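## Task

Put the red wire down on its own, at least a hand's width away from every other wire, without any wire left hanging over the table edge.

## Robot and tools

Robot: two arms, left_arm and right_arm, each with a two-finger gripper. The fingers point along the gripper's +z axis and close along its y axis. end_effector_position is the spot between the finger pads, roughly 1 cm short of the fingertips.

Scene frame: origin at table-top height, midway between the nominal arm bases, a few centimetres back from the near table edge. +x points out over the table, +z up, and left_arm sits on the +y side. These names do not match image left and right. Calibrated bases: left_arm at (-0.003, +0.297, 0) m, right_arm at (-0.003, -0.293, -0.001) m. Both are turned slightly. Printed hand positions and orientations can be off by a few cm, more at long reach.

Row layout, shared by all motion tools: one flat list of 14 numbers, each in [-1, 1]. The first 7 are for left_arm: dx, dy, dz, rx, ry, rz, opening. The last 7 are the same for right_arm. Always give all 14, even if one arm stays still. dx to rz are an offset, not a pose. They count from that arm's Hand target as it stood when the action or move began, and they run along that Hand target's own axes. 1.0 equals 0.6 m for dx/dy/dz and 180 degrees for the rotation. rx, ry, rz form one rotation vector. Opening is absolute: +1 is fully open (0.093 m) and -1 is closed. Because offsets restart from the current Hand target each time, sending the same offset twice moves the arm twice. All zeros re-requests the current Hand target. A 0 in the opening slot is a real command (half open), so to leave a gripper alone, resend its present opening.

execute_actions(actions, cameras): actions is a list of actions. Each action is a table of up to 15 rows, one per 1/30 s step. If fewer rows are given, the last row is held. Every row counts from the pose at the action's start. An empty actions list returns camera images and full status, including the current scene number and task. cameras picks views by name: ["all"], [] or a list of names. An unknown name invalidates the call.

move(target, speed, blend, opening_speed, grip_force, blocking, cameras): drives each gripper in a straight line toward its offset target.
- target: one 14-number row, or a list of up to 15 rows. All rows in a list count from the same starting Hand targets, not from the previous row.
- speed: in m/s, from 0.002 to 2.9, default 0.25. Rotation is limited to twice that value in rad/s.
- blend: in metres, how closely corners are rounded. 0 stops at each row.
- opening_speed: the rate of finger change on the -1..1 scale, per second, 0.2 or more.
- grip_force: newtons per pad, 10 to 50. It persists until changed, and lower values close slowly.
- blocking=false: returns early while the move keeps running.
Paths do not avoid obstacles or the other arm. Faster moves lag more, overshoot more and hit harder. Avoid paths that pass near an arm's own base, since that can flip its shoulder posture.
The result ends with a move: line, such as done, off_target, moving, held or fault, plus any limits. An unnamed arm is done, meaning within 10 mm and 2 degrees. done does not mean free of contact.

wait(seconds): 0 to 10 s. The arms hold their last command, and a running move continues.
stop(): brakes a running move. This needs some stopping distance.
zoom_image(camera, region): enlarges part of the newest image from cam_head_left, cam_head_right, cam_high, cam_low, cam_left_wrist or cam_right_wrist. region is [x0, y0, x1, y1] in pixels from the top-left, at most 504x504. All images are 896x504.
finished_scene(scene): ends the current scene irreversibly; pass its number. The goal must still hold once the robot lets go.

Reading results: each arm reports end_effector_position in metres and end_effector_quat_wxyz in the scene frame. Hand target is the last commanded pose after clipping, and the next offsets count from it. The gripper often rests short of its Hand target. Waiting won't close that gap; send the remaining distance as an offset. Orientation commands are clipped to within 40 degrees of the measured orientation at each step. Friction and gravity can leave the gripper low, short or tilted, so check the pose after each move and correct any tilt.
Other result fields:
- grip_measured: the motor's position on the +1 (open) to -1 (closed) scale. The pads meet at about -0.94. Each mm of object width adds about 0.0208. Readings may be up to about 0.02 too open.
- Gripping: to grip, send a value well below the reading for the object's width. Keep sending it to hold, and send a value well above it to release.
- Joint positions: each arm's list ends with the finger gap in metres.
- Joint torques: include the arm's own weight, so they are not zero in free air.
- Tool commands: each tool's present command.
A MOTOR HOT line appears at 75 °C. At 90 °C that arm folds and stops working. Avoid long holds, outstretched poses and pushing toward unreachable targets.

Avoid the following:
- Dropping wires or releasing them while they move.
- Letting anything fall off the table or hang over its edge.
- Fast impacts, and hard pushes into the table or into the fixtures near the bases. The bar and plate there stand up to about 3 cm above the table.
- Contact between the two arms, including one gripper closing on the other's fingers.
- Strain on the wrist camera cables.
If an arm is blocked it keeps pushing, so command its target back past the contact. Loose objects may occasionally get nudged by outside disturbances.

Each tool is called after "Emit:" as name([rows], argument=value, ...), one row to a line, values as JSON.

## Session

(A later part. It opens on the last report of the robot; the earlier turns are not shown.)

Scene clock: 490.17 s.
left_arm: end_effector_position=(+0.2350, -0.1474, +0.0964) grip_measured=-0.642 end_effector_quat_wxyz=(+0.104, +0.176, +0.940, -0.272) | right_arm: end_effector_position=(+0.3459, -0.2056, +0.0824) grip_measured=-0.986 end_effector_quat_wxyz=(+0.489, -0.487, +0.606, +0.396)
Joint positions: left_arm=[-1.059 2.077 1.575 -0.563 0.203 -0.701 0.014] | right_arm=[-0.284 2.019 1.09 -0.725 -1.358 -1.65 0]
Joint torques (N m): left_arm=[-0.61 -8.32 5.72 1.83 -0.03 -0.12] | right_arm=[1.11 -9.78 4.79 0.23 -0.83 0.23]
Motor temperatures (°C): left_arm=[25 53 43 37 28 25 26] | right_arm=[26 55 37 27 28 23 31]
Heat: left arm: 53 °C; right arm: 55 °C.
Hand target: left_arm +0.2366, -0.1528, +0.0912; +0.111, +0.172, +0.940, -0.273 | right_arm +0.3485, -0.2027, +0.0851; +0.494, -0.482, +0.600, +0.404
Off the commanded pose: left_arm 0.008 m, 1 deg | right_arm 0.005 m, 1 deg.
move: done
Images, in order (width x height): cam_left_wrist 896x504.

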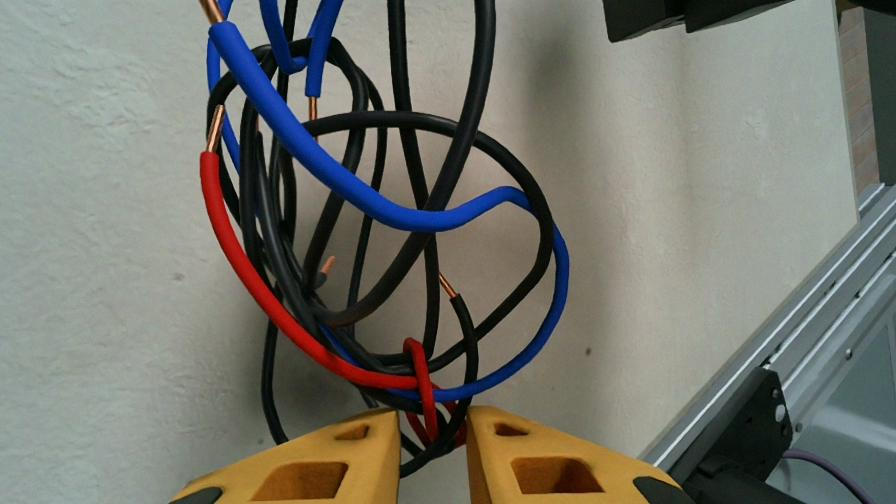

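Emit:
move([
  [0.006,0.003,0.022,0,0,0,-0.64,0,0,0,0,0,0,-1],
  [0.006,0.003,0.022,0,0,0,-1,0,0,0,0,0,0,-1],
], speed=0.06, opening_speed=1.0, cameras=["cam_left_wrist"])

Emit:
zoom_image(camera="cam_left_wrist", region=[292, 200, 596, 504])

Scene clock: 496.13 s.
left_arm: end_effector_position=(+0.2345, -0.1529, +0.0847) grip_measured=-0.966 end_effector_quat_wxyz=(+0.105, +0.175, +0.940, -0.273) | right_arm: end_effector_position=(+0.3459, -0.2056, +0.0824) grip_measured=-0.986 end_effector_quat_wxyz=(+0.489, -0.487, +0.606, +0.396)
Joint positions: left_arm=[-1.066 2.101 1.562 -0.52 0.199 -0.708 0] | right_arm=[-0.284 2.019 1.09 -0.725 -1.358 -1.65 0]
Joint torques (N m): left_arm=[-0.65 -8.42 5.68 1.82 -0.04 -0.1] | right_arm=[1.09 -9.81 5.24 0.23 -0.86 0.26]
Motor temperatures (°C): left_arm=[25 52 42 37 28 25 26] | right_arm=[26 55 37 27 28 23 31]
Heat: left arm: 52 °C; right arm: 55 °C.
Hand target: left_arm +0.2354, -0.1578, +0.0784; +0.111, +0.172, +0.940, -0.273 | right_arm +0.3485, -0.2027, +0.0851; +0.494, -0.482, +0.600, +0.404
Off the commanded pose: left_arm 0.008 m, 1 deg | right_arm 0.005 m, 1 deg.
move: done
Images, in order (width x height): cam_left_wrist 896x504.

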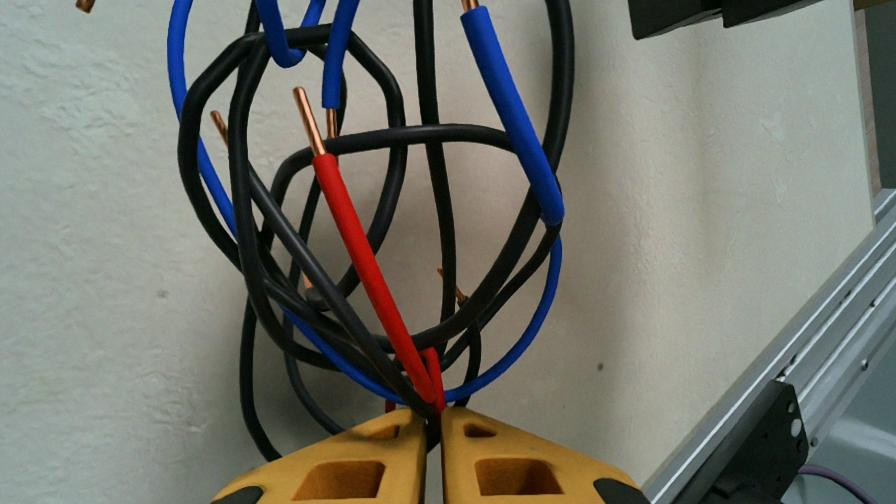

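Scaled by 1.658 from the camera's 896x504 image, which has a finer 1280x720 frame.

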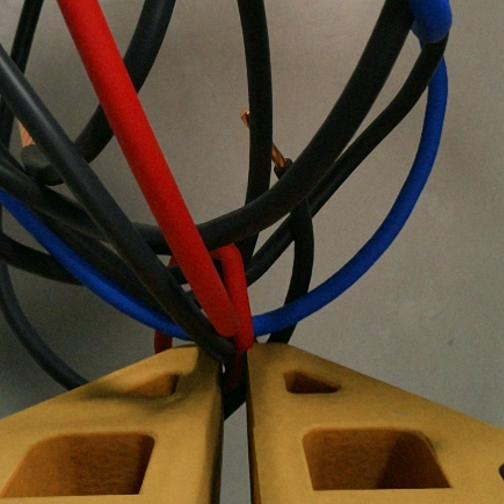

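Emit:
move(target=[0,0,-0.1,0,0,0,-1,0,0,0,0,0,0,-1], speed=0.06, cameras=["cam_left_wrist","cam_head_left","cam_right_wrist"])

Emit:
zoom_image(camera="cam_left_wrist", region=[242, 100, 646, 504])

Scene clock: 501.83 s.
left_arm: end_effector_position=(+0.2300, -0.1296, +0.1098) grip_measured=-0.966 end_effector_quat_wxyz=(+0.101, +0.167, +0.944, -0.265) | right_arm: end_effector_position=(+0.3456, -0.2043, +0.0827) grip_measured=-0.986 end_effector_quat_wxyz=(+0.489, -0.488, +0.605, +0.397)
Joint positions: left_arm=[-1.05 2.009 1.54 -0.612 0.198 -0.708 0] | right_arm=[-0.28 2.019 1.09 -0.725 -1.36 -1.65 0]
Joint torques (N m): left_arm=[0.29 -12.66 5.5 1.26 0.11 0.14] | right_arm=[0.79 -9.85 4.46 0.25 -0.83 0.24]
Motor temperatures (°C): left_arm=[25 51 41 37 28 25 26] | right_arm=[26 55 37 26 28 23 31]
Heat: left arm: 51 °C; right arm: 55 °C.
Hand target: left_arm +0.2287, -0.1246, +0.1279; +0.111, +0.172, +0.940, -0.273 | right_arm +0.3485, -0.2026, +0.0851; +0.494, -0.483, +0.600, +0.404
Off the commanded pose: left_arm 0.019 m, 2 deg | right_arm 0.004 m, 1 deg.
move: off_target (left_arm)
Images, in order (width x height): cam_head_left 896x504, cam_left_wrist 896x504, cam_right_wrist 896x504.

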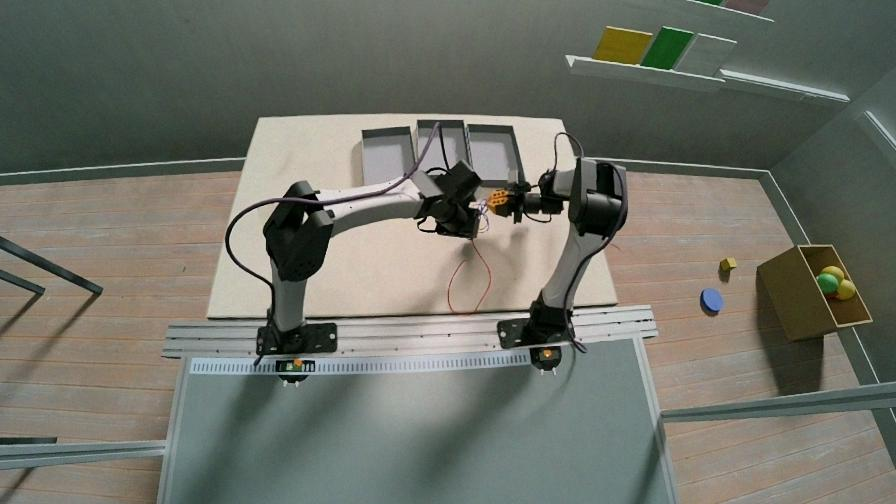

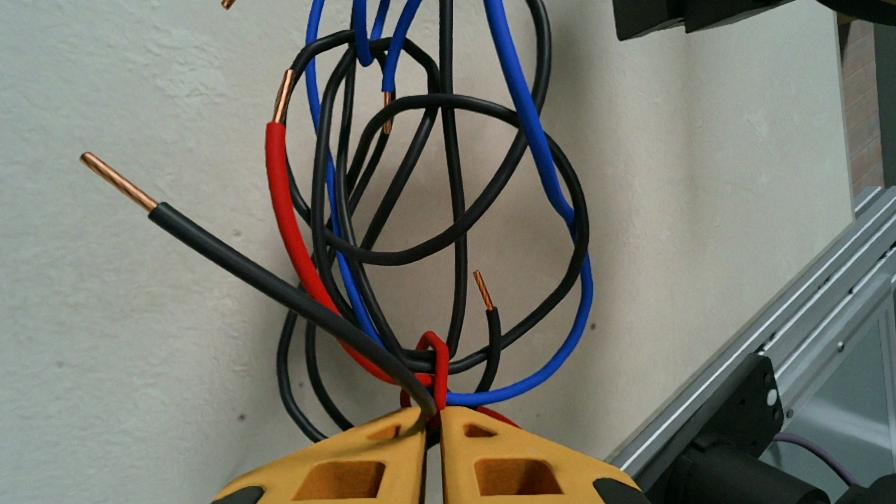

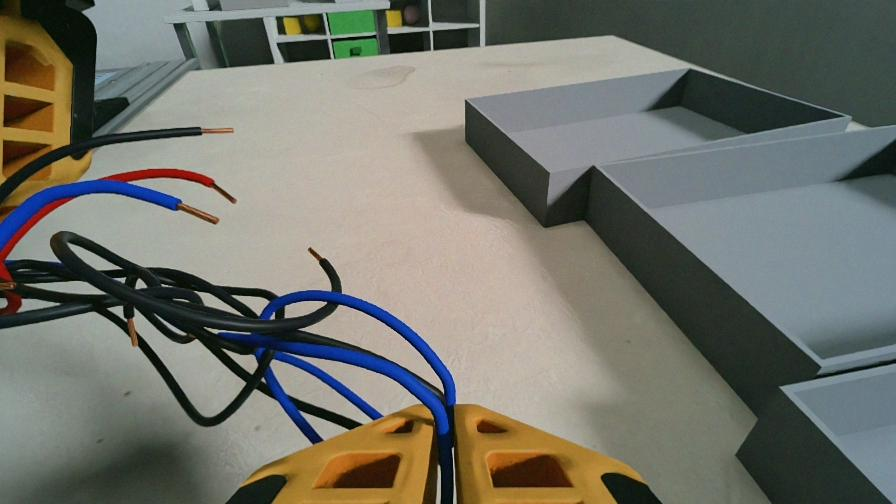

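Scaled by 1.248 from the camera's 896x504 image, which has a finer 1280x720 frame.

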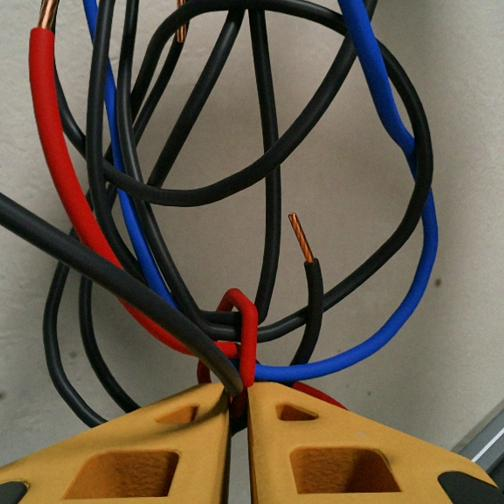

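Emit:
move(target=[0,0,-0.1,0,0,0,-1,0,0,0,0,0,0,-1], speed=0.08, cameras=["cam_left_wrist","cam_head_right","cam_right_wrist"])

Emit:
zoom_image(camera="cam_left_wrist", region=[242, 100, 646, 504])

Scene clock: 505.83 s.
left_arm: end_effector_position=(+0.2326, -0.0986, +0.1499) grip_measured=-0.966 end_effector_quat_wxyz=(+0.112, +0.161, +0.945, -0.260) | right_arm: end_effector_position=(+0.3415, -0.1990, +0.0881) grip_measured=-0.986 end_effector_quat_wxyz=(+0.487, -0.475, +0.603, +0.417)
Joint positions: left_arm=[-1.013 1.889 1.54 -0.729 0.191 -0.682 0] | right_arm=[-0.27 2.019 1.09 -0.763 -1.391 -1.65 0]
Joint torques (N m): left_arm=[-0.21 -12.75 7.58 0.74 0.34 0.16] | right_arm=[-0.5 -9.39 5.09 0.53 -0.59 0.15]
Motor temperatures (°C): left_arm=[25 53 41 36 28 25 26] | right_arm=[26 55 37 26 28 23 31]
Heat: left arm: 53 °C; right arm: 55 °C.
Hand target: left_arm +0.2218, -0.0915, +0.1774; +0.111, +0.172, +0.940, -0.273 | right_arm +0.3485, -0.2027, +0.0851; +0.494, -0.482, +0.600, +0.404
Off the commanded pose: left_arm 0.030 m, 2 deg | right_arm 0.008 m, 2 deg.
move: off_target (left_arm)
Images, in order (width x height): cam_head_right 896x504, cam_left_wrist 896x504, cam_right_wrist 896x504.

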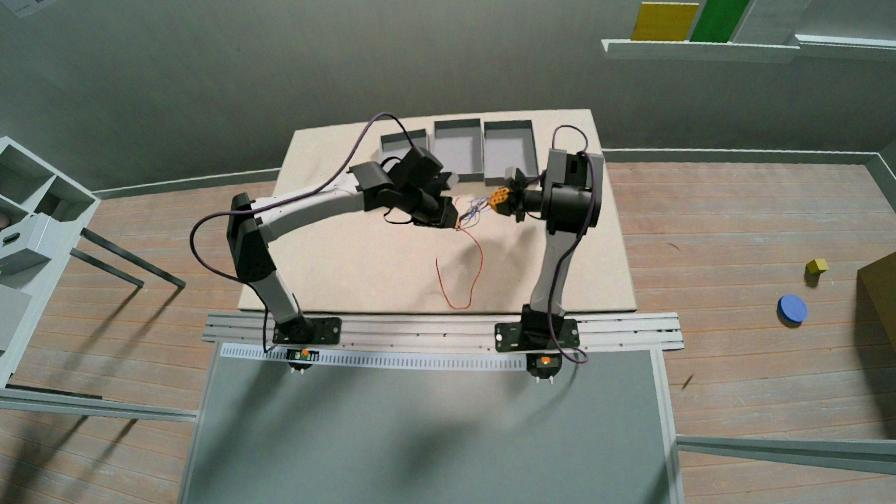

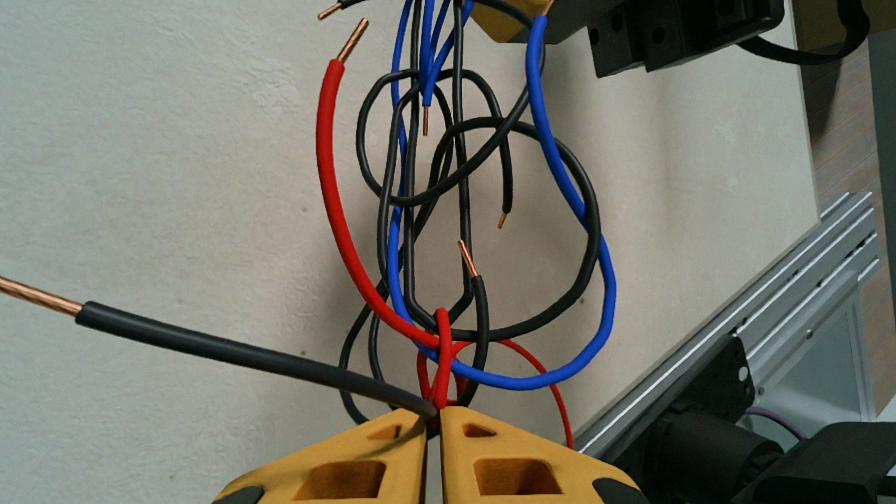

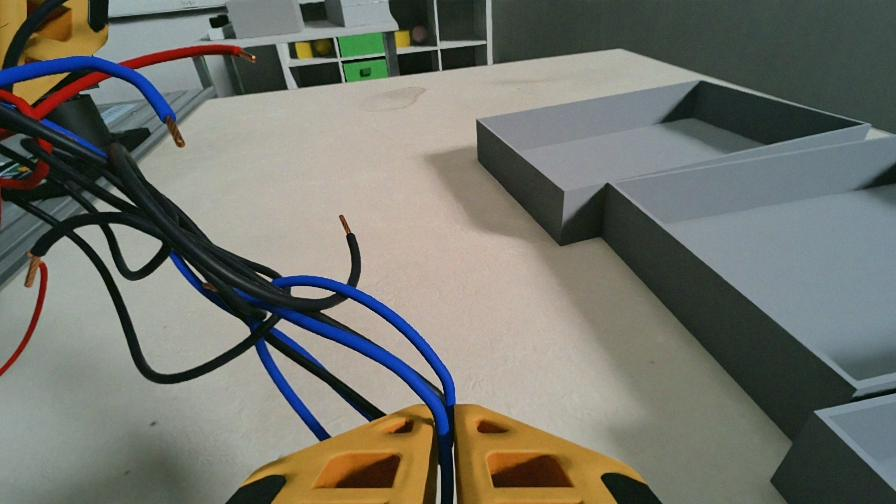

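Scaled by 1.248 from the camera's 896x504 image, which has a finer 1280x720 frame.

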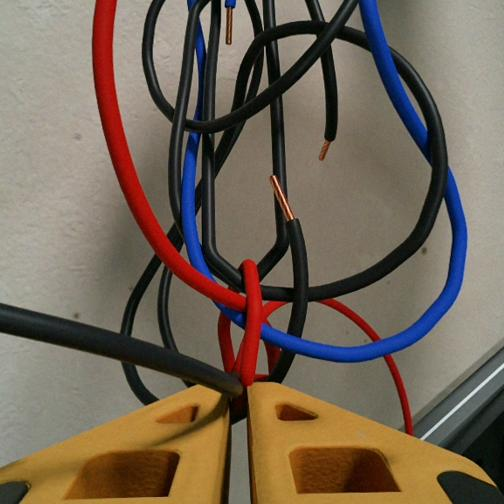

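Emit:
move([
  [0,0,0.06,0,0,0,-1,0,0,0,0,0,0,-1],
  [0,0,0.06,0,0,0,-0.4,0,0,0,0,0,0,-1],
  [0,0,-0.03,0,0,0,-0.4,0,0,0,0,0,0,-1],
], speed=0.12, cameras=["cam_left_wrist","cam_right_wrist"])

Emit:
zoom_image(camera="cam_left_wrist", region=[192, 0, 696, 504])

Scene clock: 514.97 s.
left_arm: end_effector_position=(+0.2162, -0.0787, +0.1676) grip_measured=-0.402 end_effector_quat_wxyz=(+0.090, +0.165, +0.950, -0.250) | right_arm: end_effector_position=(+0.3449, -0.1998, +0.0874) grip_measured=-0.986 end_effector_quat_wxyz=(+0.495, -0.484, +0.596, +0.407)
Joint positions: left_arm=[-1.01 1.827 1.552 -0.851 0.212 -0.671 0.026] | right_arm=[-0.27 2.019 1.09 -0.729 -1.389 -1.65 0]
Joint torques (N m): left_arm=[0.38 -10.21 8.2 1.37 0.18 0.16] | right_arm=[-0.31 -9.74 4.74 0.26 -0.63 0.29]
Motor temperatures (°C): left_arm=[25 56 41 35 28 25 26] | right_arm=[26 55 37 26 28 23 31]
Heat: left arm: 56 °C; right arm: 55 °C.
Hand target: left_arm +0.2197, -0.0816, +0.1924; +0.111, +0.172, +0.940, -0.273 | right_arm +0.3485, -0.2027, +0.0851; +0.494, -0.482, +0.600, +0.404
Off the commanded pose: left_arm 0.025 m, 4 deg | right_arm 0.005 m, 1 deg.
move: off_target (left_arm)
Images, in order (width x height): cam_left_wrist 896x504, cam_right_wrist 896x504.

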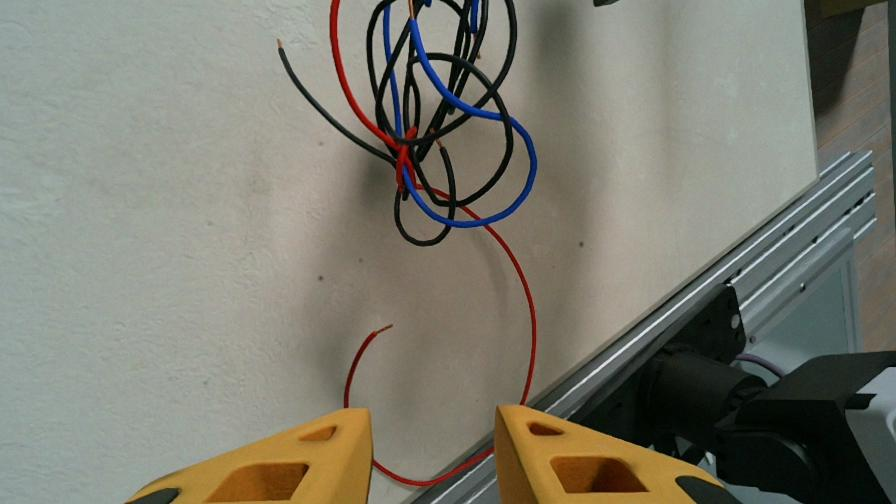

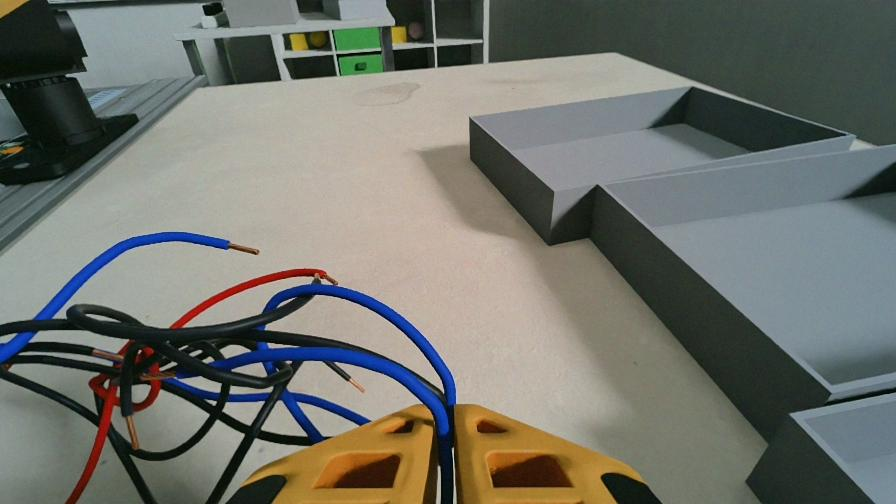

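Scaled by 1.000.

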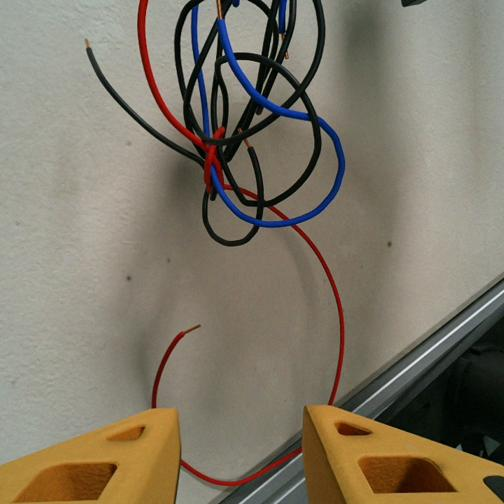

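Emit:
move(target=[-0.102,0.074,0.116,0,0,0,-0.4,0,0,0,0,0,0,-1], speed=0.12, cameras=["cam_left_wrist","cam_right_wrist"])

Scene clock: 521.63 s.
left_arm: end_effector_position=(+0.2916, -0.0910, +0.1245) grip_measured=-0.402 end_effector_quat_wxyz=(+0.095, +0.164, +0.947, -0.258) | right_arm: end_effector_position=(+0.3449, -0.1998, +0.0874) grip_measured=-0.986 end_effector_quat_wxyz=(+0.495, -0.484, +0.596, +0.407)
Joint positions: left_arm=[-0.878 2.05 1.673 -0.76 0.273 -0.554 0.026] | right_arm=[-0.27 2.019 1.09 -0.729 -1.389 -1.65 0]
Joint torques (N m): left_arm=[0.14 -8.21 8.46 1.64 0.21 0.15] | right_arm=[-0.36 -9.92 4.85 0.26 -0.59 0.31]
Motor temperatures (°C): left_arm=[25 55 42 36 28 25 26] | right_arm=[26 55 37 26 28 23 31]
Heat: left arm: 55 °C; right arm: 55 °C.
Hand target: left_arm +0.3007, -0.1010, +0.1322; +0.111, +0.172, +0.940, -0.273 | right_arm +0.3485, -0.2027, +0.0851; +0.494, -0.482, +0.600, +0.404
Off the commanded pose: left_arm 0.016 m, 3 deg | right_arm 0.005 m, 1 deg.
move: off_target (left_arm)
Images, in order (width x height): cam_left_wrist 896x504, cam_right_wrist 896x504.

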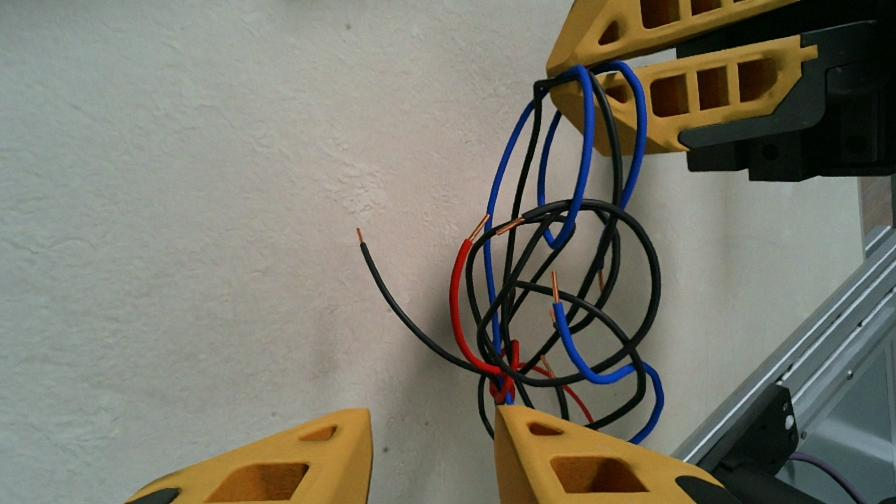

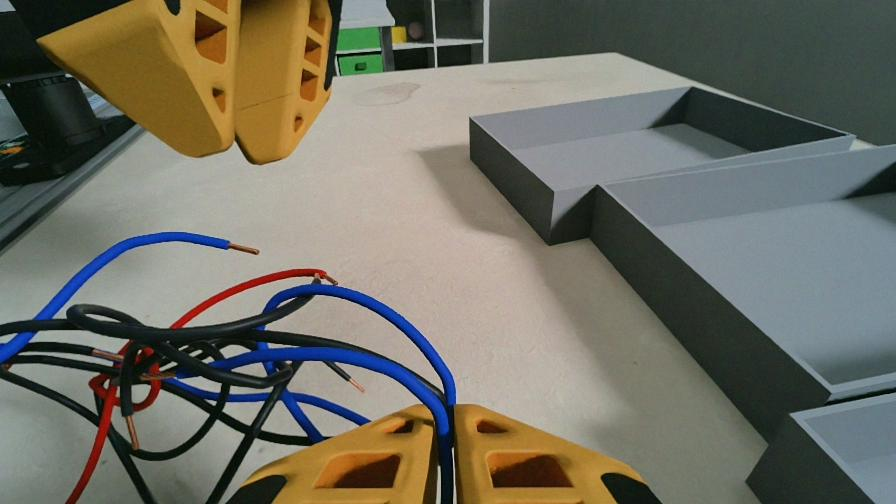

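Emit:
move(target=[-0.007,-0.01,0.075,0,0,0,-0.6,0,0,0,0,0,0,-1], speed=0.08, cameras=["cam_left_wrist","cam_right_wrist"])

Scene clock: 527.10 s.
left_arm: end_effector_position=(+0.3007, -0.1194, +0.0930) grip_measured=-0.598 end_effector_quat_wxyz=(+0.095, +0.173, +0.945, -0.262) | right_arm: end_effector_position=(+0.3449, -0.1998, +0.0874) grip_measured=-0.986 end_effector_quat_wxyz=(+0.495, -0.484, +0.596, +0.407)
Joint positions: left_arm=[-0.901 2.172 1.727 -0.682 0.273 -0.559 0.016] | right_arm=[-0.27 2.019 1.09 -0.729 -1.389 -1.65 0]
Joint torques (N m): left_arm=[-0.7 -8.87 8.43 1.67 0.09 -0.13] | right_arm=[-0.49 -9.84 4.98 0.32 -0.57 0.26]
Motor temperatures (°C): left_arm=[25 54 41 36 28 25 26] | right_arm=[26 55 37 26 28 23 31]
Heat: left arm: 54 °C; right arm: 55 °C.
Hand target: left_arm +0.3074, -0.1317, +0.0990; +0.111, +0.172, +0.940, -0.273 | right_arm +0.3486, -0.2027, +0.0851; +0.494, -0.483, +0.600, +0.404
Off the commanded pose: left_arm 0.015 m, 2 deg | right_arm 0.005 m, 1 deg.
move: off_target (left_arm)
Images, in order (width x height): cam_left_wrist 896x504, cam_right_wrist 896x504.

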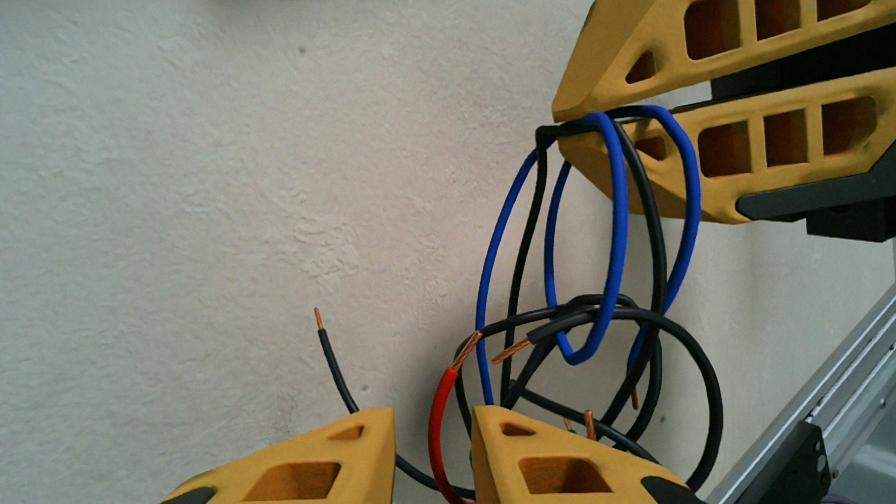

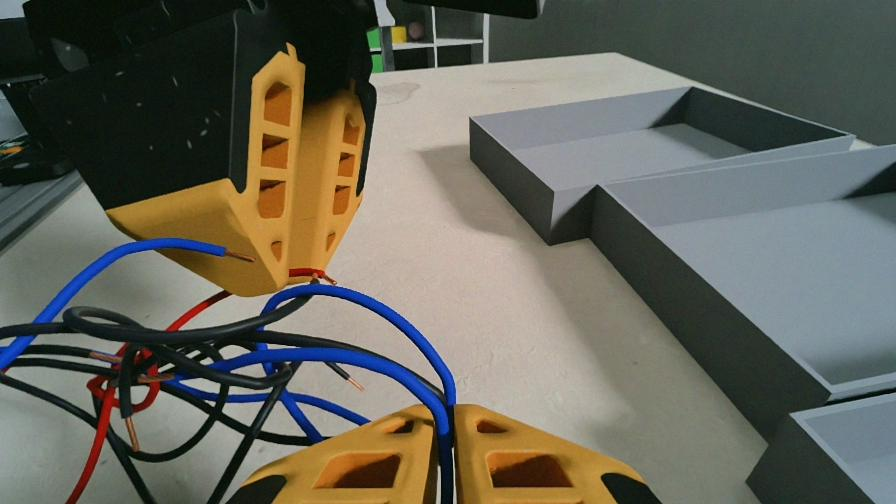

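Emit:
move([
  [-0.007,0.001,0.022,0,0,0,-0.66,0,0,0,0,0,0,-1],
  [-0.007,0.001,0.022,0,0,0,-1,0,0,0,0,0,0,-1],
], speed=0.06, opening_speed=1.0, cameras=["cam_left_wrist","cam_right_wrist"])

Emit:
zoom_image(camera="cam_left_wrist", region=[292, 200, 596, 504])

Scene clock: 534.83 s.
left_arm: end_effector_position=(+0.3070, -0.1269, +0.0837) grip_measured=-0.967 end_effector_quat_wxyz=(+0.095, +0.172, +0.945, -0.262) | right_arm: end_effector_position=(+0.3449, -0.1998, +0.0874) grip_measured=-0.986 end_effector_quat_wxyz=(+0.495, -0.484, +0.596, +0.407)
Joint positions: left_arm=[-0.901 2.217 1.76 -0.669 0.273 -0.561 0] | right_arm=[-0.27 2.019 1.09 -0.729 -1.389 -1.65 0]
Joint torques (N m): left_arm=[-0.81 -9.1 8.47 1.68 0.08 -0.11] | right_arm=[-0.2 -10.04 4.72 0.24 -0.65 0.23]
Motor temperatures (°C): left_arm=[25 53 42 36 28 25 26] | right_arm=[26 55 36 26 28 23 31]
Heat: left arm: 53 °C; right arm: 55 °C.
Hand target: left_arm +0.3130, -0.1396, +0.0891; +0.111, +0.172, +0.940, -0.273 | right_arm +0.3486, -0.2027, +0.0851; +0.494, -0.482, +0.600, +0.404
Off the commanded pose: left_arm 0.015 m, 2 deg | right_arm 0.005 m, 1 deg.
move: off_target (left_arm); target 2's new opening was sent with left_arm's hand 0.015 m and 2 deg from that target
Images, in order (width x height): cam_left_wrist 896x504, cam_right_wrist 896x504.

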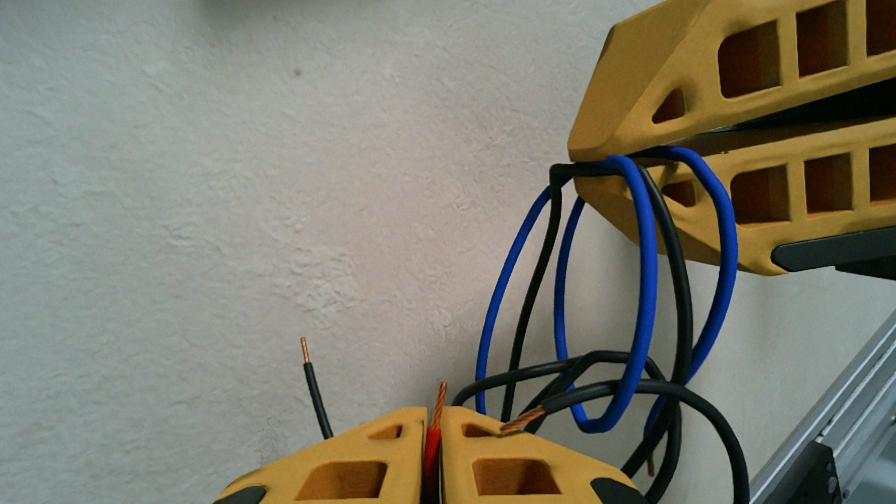

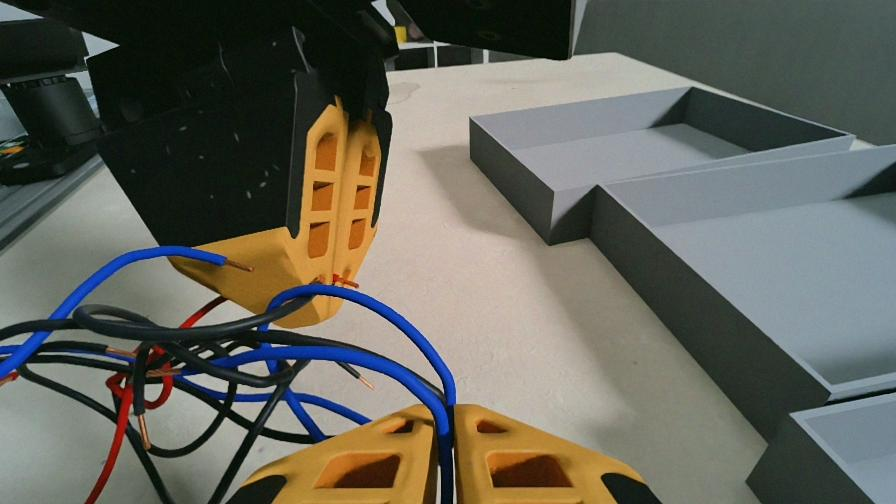

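Scaled by 1.658 from the camera's 896x504 image, which has a finer 1280x720 frame.

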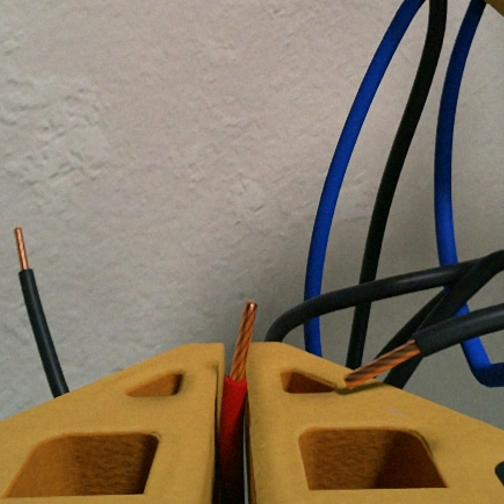

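Emit:
move(target=[-0.034,-0.016,-0.22,0,0,0,-1,0,0,0,0,0,0,-1], speed=0.06, cameras=["cam_left_wrist","cam_right_wrist","cam_head_right"])

Emit:
zoom_image(camera="cam_left_wrist", region=[242, 50, 696, 504])

Scene clock: 542.10 s.
left_arm: end_effector_position=(+0.3108, -0.0801, +0.1730) grip_measured=-0.967 end_effector_quat_wxyz=(+0.080, +0.163, +0.951, -0.249) | right_arm: end_effector_position=(+0.3449, -0.1998, +0.0874) grip_measured=-0.986 end_effector_quat_wxyz=(+0.495, -0.484, +0.597, +0.407)
Joint positions: left_arm=[-0.828 2.118 1.984 -1.052 0.295 -0.505 0] | right_arm=[-0.27 2.019 1.09 -0.729 -1.389 -1.649 0]
Joint torques (N m): left_arm=[0.39 -13.75 8.2 1.21 0.26 0.15] | right_arm=[-0.06 -9.92 4.98 0.32 -0.6 0.28]
Motor temperatures (°C): left_arm=[25 54 43 36 28 25 26] | right_arm=[26 55 36 26 28 23 31]
Heat: left arm: 54 °C; right arm: 55 °C.
Hand target: left_arm +0.3130, -0.0797, +0.2090; +0.111, +0.172, +0.940, -0.273 | right_arm +0.3486, -0.2027, +0.0851; +0.494, -0.482, +0.600, +0.404
Off the commanded pose: left_arm 0.036 m, 5 deg | right_arm 0.005 m, 1 deg.
move: off_target (left_arm)
Images, in order (width x height): cam_head_right 896x504, cam_left_wrist 896x504, cam_right_wrist 896x504.

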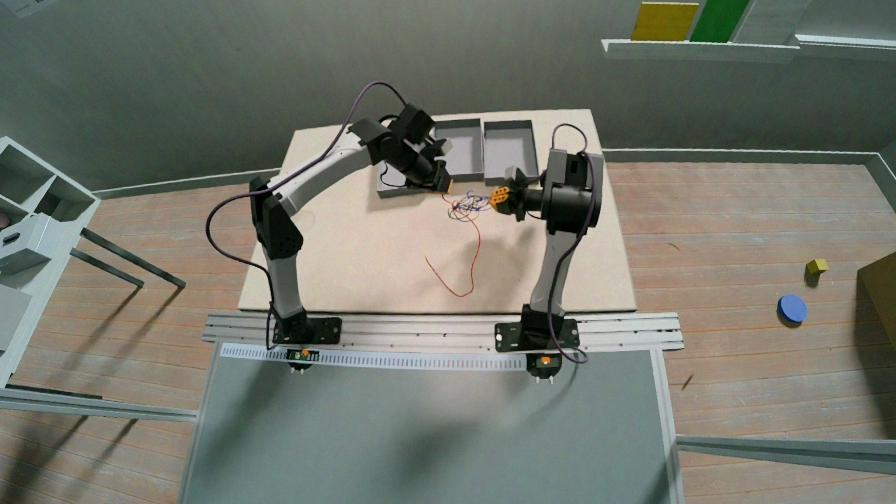

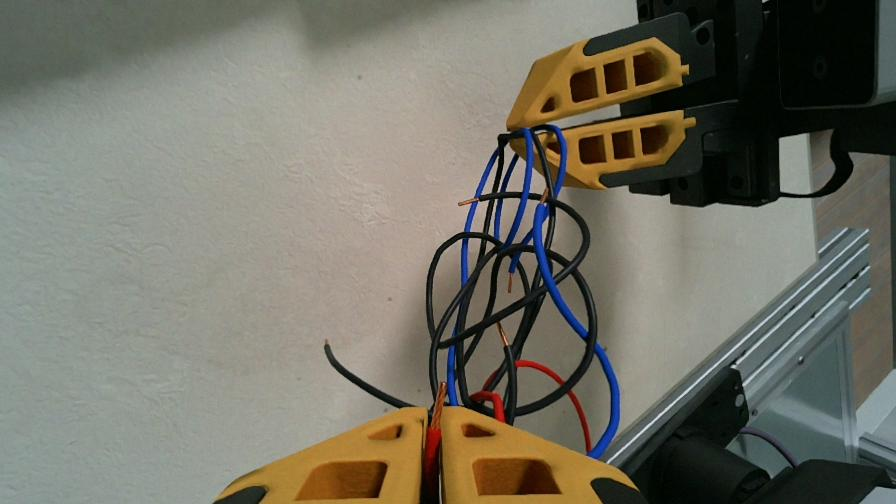

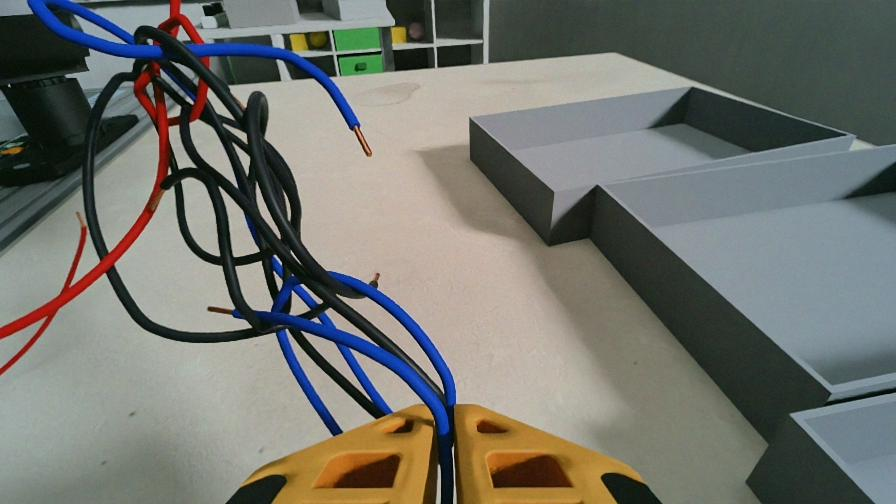

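Scaled by 1.110 from the camera's 896x504 image, which has a finer 1280x720 frame.

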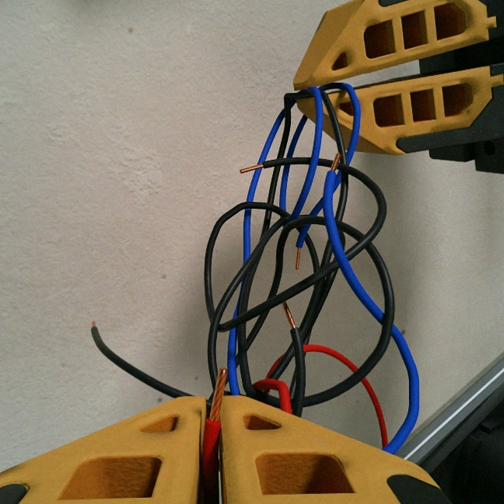

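Emit:
move(target=[-0.02,-0.02,-0.2,0,0,0,-1,0,0,0,0,0,0,-1], speed=0.08, cameras=["cam_left_wrist","cam_right_wrist","cam_head_right"])

Emit:
zoom_image(camera="cam_head_right", region=[400, 120, 560, 320])

Scene clock: 547.93 s.
left_arm: end_effector_position=(+0.3112, -0.0465, +0.2820) grip_measured=-0.967 end_effector_quat_wxyz=(+0.101, +0.171, +0.944, -0.263) | right_arm: end_effector_position=(+0.3430, -0.1919, +0.1127) grip_measured=-0.986 end_effector_quat_wxyz=(+0.519, -0.453, +0.572, +0.446)
Joint positions: left_arm=[-0.773 2.192 2.558 -1.517 0.321 -0.44 0] | right_arm=[-0.254 2.015 1.109 -0.815 -1.505 -1.677 0]
Joint torques (N m): left_arm=[2.25 -12.97 10.06 0.54 0.36 0.18] | right_arm=[-2.26 -8.69 4.75 0.48 0.52 0.01]
Motor temperatures (°C): left_arm=[25 55 43 35 28 25 26] | right_arm=[26 55 36 26 28 23 31]
Heat: left arm: 55 °C; right arm: 55 °C.
Hand target: left_arm +0.3057, -0.0261, +0.3175; +0.111, +0.172, +0.940, -0.273 | right_arm +0.3486, -0.2027, +0.0851; +0.494, -0.483, +0.600, +0.404
Off the commanded pose: left_arm 0.041 m, 2 deg | right_arm 0.030 m, 7 deg.
joint sent to its limit (left arm) — joint 4 (wrist pitch), lower limit. The joint targets still meet the commanded pose.
move: off_target (left_arm, right_arm)
Images, in order (width x height): cam_head_right 896x504, cam_left_wrist 896x504, cam_right_wrist 896x504.

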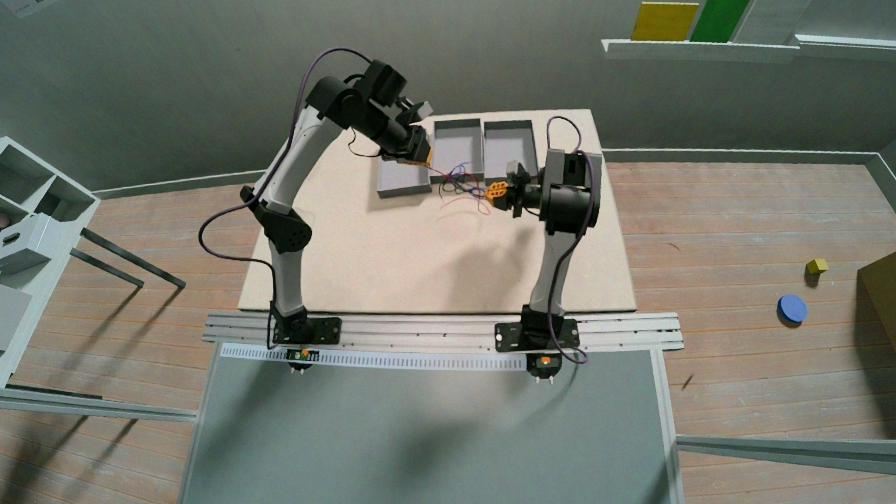

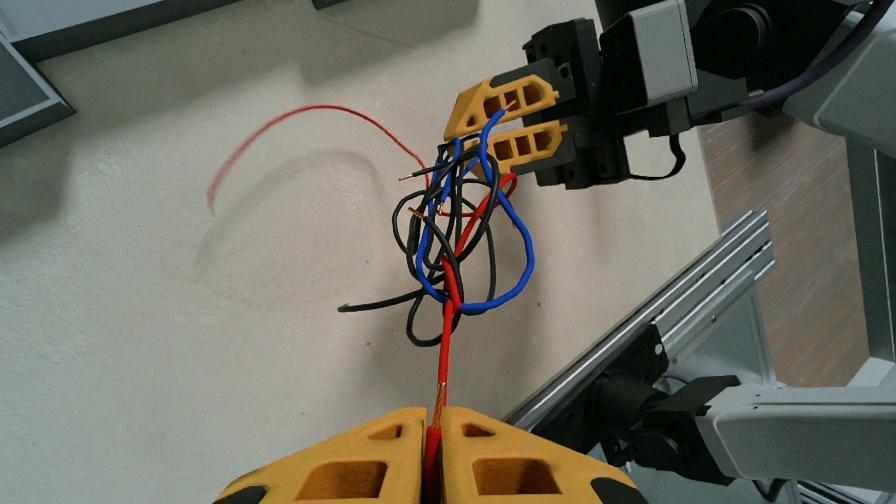

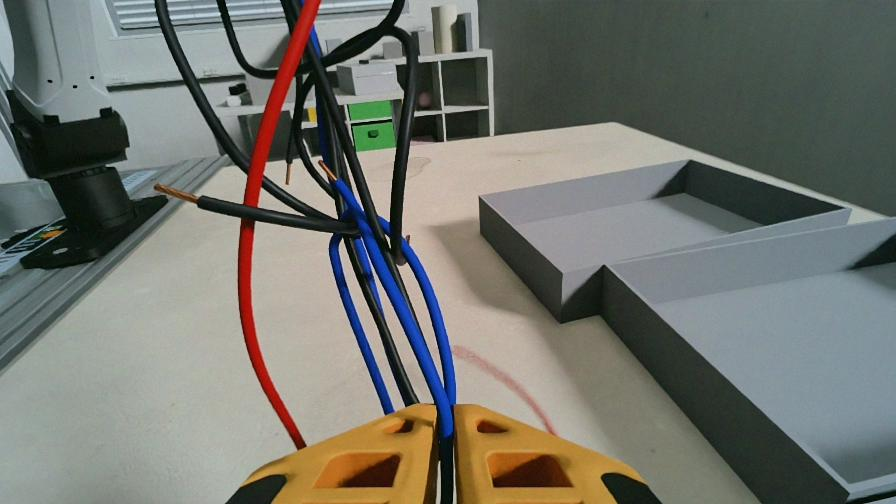

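Scaled by 2.520 from the camera's 896x504 image, which has a finer 1280x720 frame.

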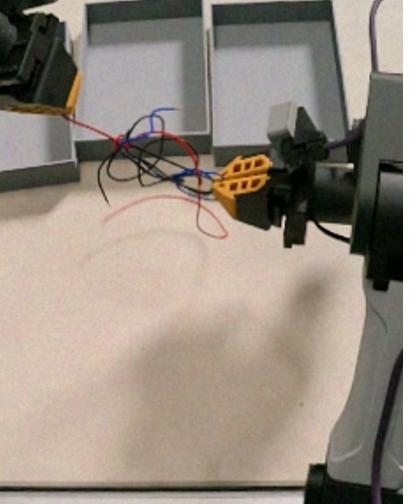

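Emit:
move(target=[0.05,0.175,-0.18,0,0,0,-1,0,0,0,0,0,0,-1], speed=0.1, cameras=["cam_left_wrist","cam_right_wrist","cam_head_right","cam_high"])

Emit:
zoom_image(camera="cam_head_right", region=[340, 100, 560, 320])

Scene clock: 553.70 s.
left_arm: end_effector_position=(+0.3065, +0.1204, +0.3390) grip_measured=-0.967 end_effector_quat_wxyz=(+0.154, +0.148, +0.930, -0.298) | right_arm: end_effector_position=(+0.3502, -0.1994, +0.0924) grip_measured=-0.988 end_effector_quat_wxyz=(+0.502, -0.485, +0.589, +0.408)
Joint positions: left_arm=[-0.372 1.777 2.196 -1.579 0.497 -0.119 0] | right_arm=[-0.266 2.029 1.118 -0.745 -1.405 -1.66 0]
Joint torques (N m): left_arm=[0.34 -7.1 6.13 1.23 0.2 0.16] | right_arm=[-0.95 -10.88 3.12 0.41 -0.49 0.26]
Motor temperatures (°C): left_arm=[25 59 44 35 28 25 26] | right_arm=[26 55 36 26 28 23 31]
Heat: left arm: 59 °C; right arm: 55 °C.
Hand target: left_arm +0.3063, +0.1244, +0.3476; +0.111, +0.172, +0.940, -0.273 | right_arm +0.3486, -0.2027, +0.0851; +0.494, -0.482, +0.600, +0.404
Off the commanded pose: left_arm 0.010 m, 6 deg | right_arm 0.008 m, 2 deg.
joint sent to its limit (left arm) — joint 4 (wrist pitch), lower limit. The joint targets are off in orientation, not in position.
move: off_target (left_arm)
Images, in order (width x height): cam_head_right 896x504, cam_high 896x504, cam_left_wrist 896x504, cam_right_wrist 896x504.

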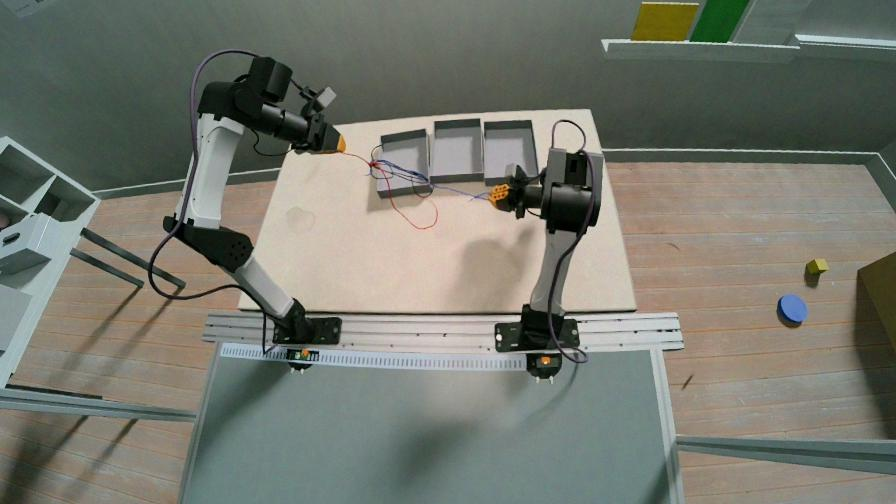

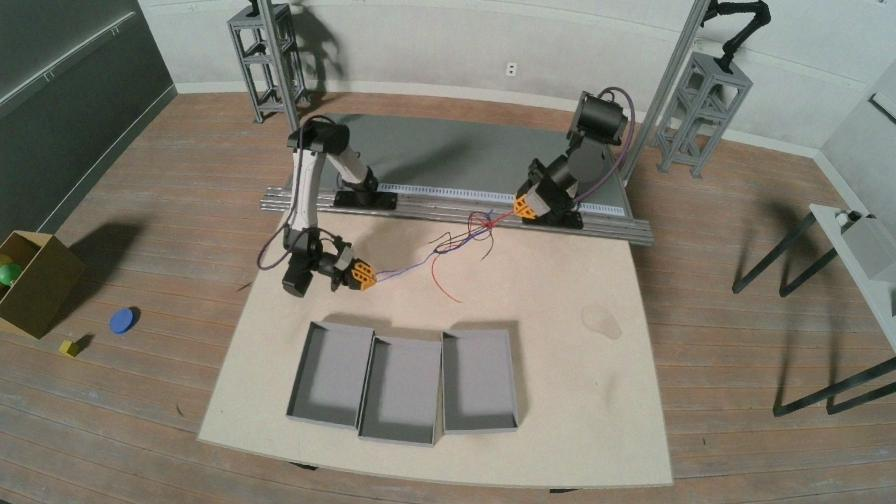

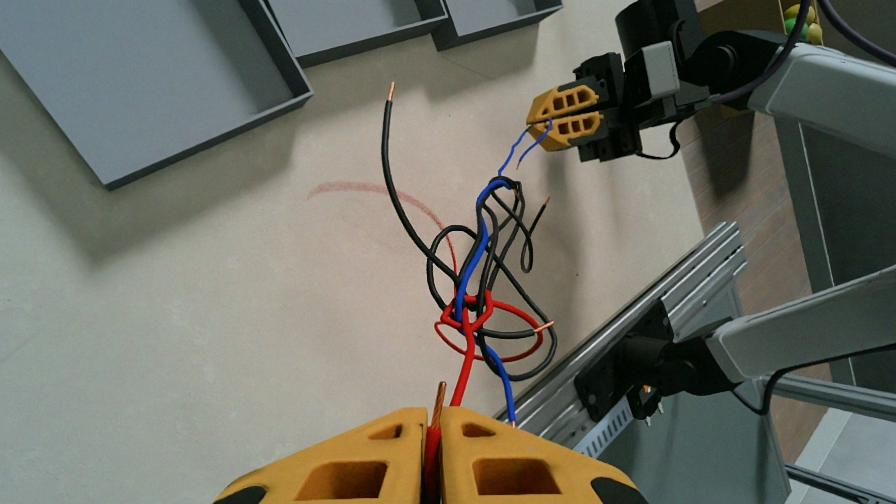

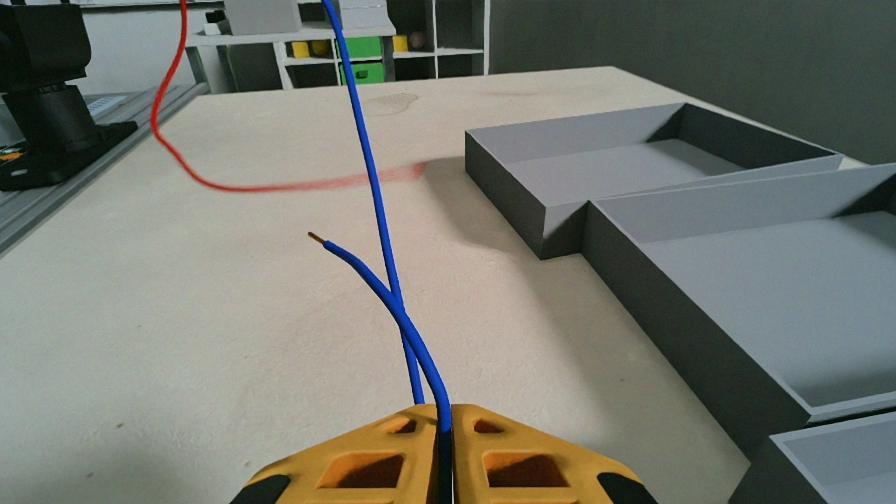

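Scaled by 2.291 from the camera's 896x504 image, which has a finer 1280x720 frame.

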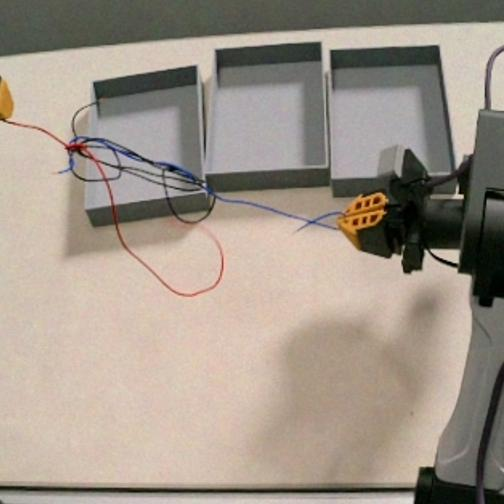

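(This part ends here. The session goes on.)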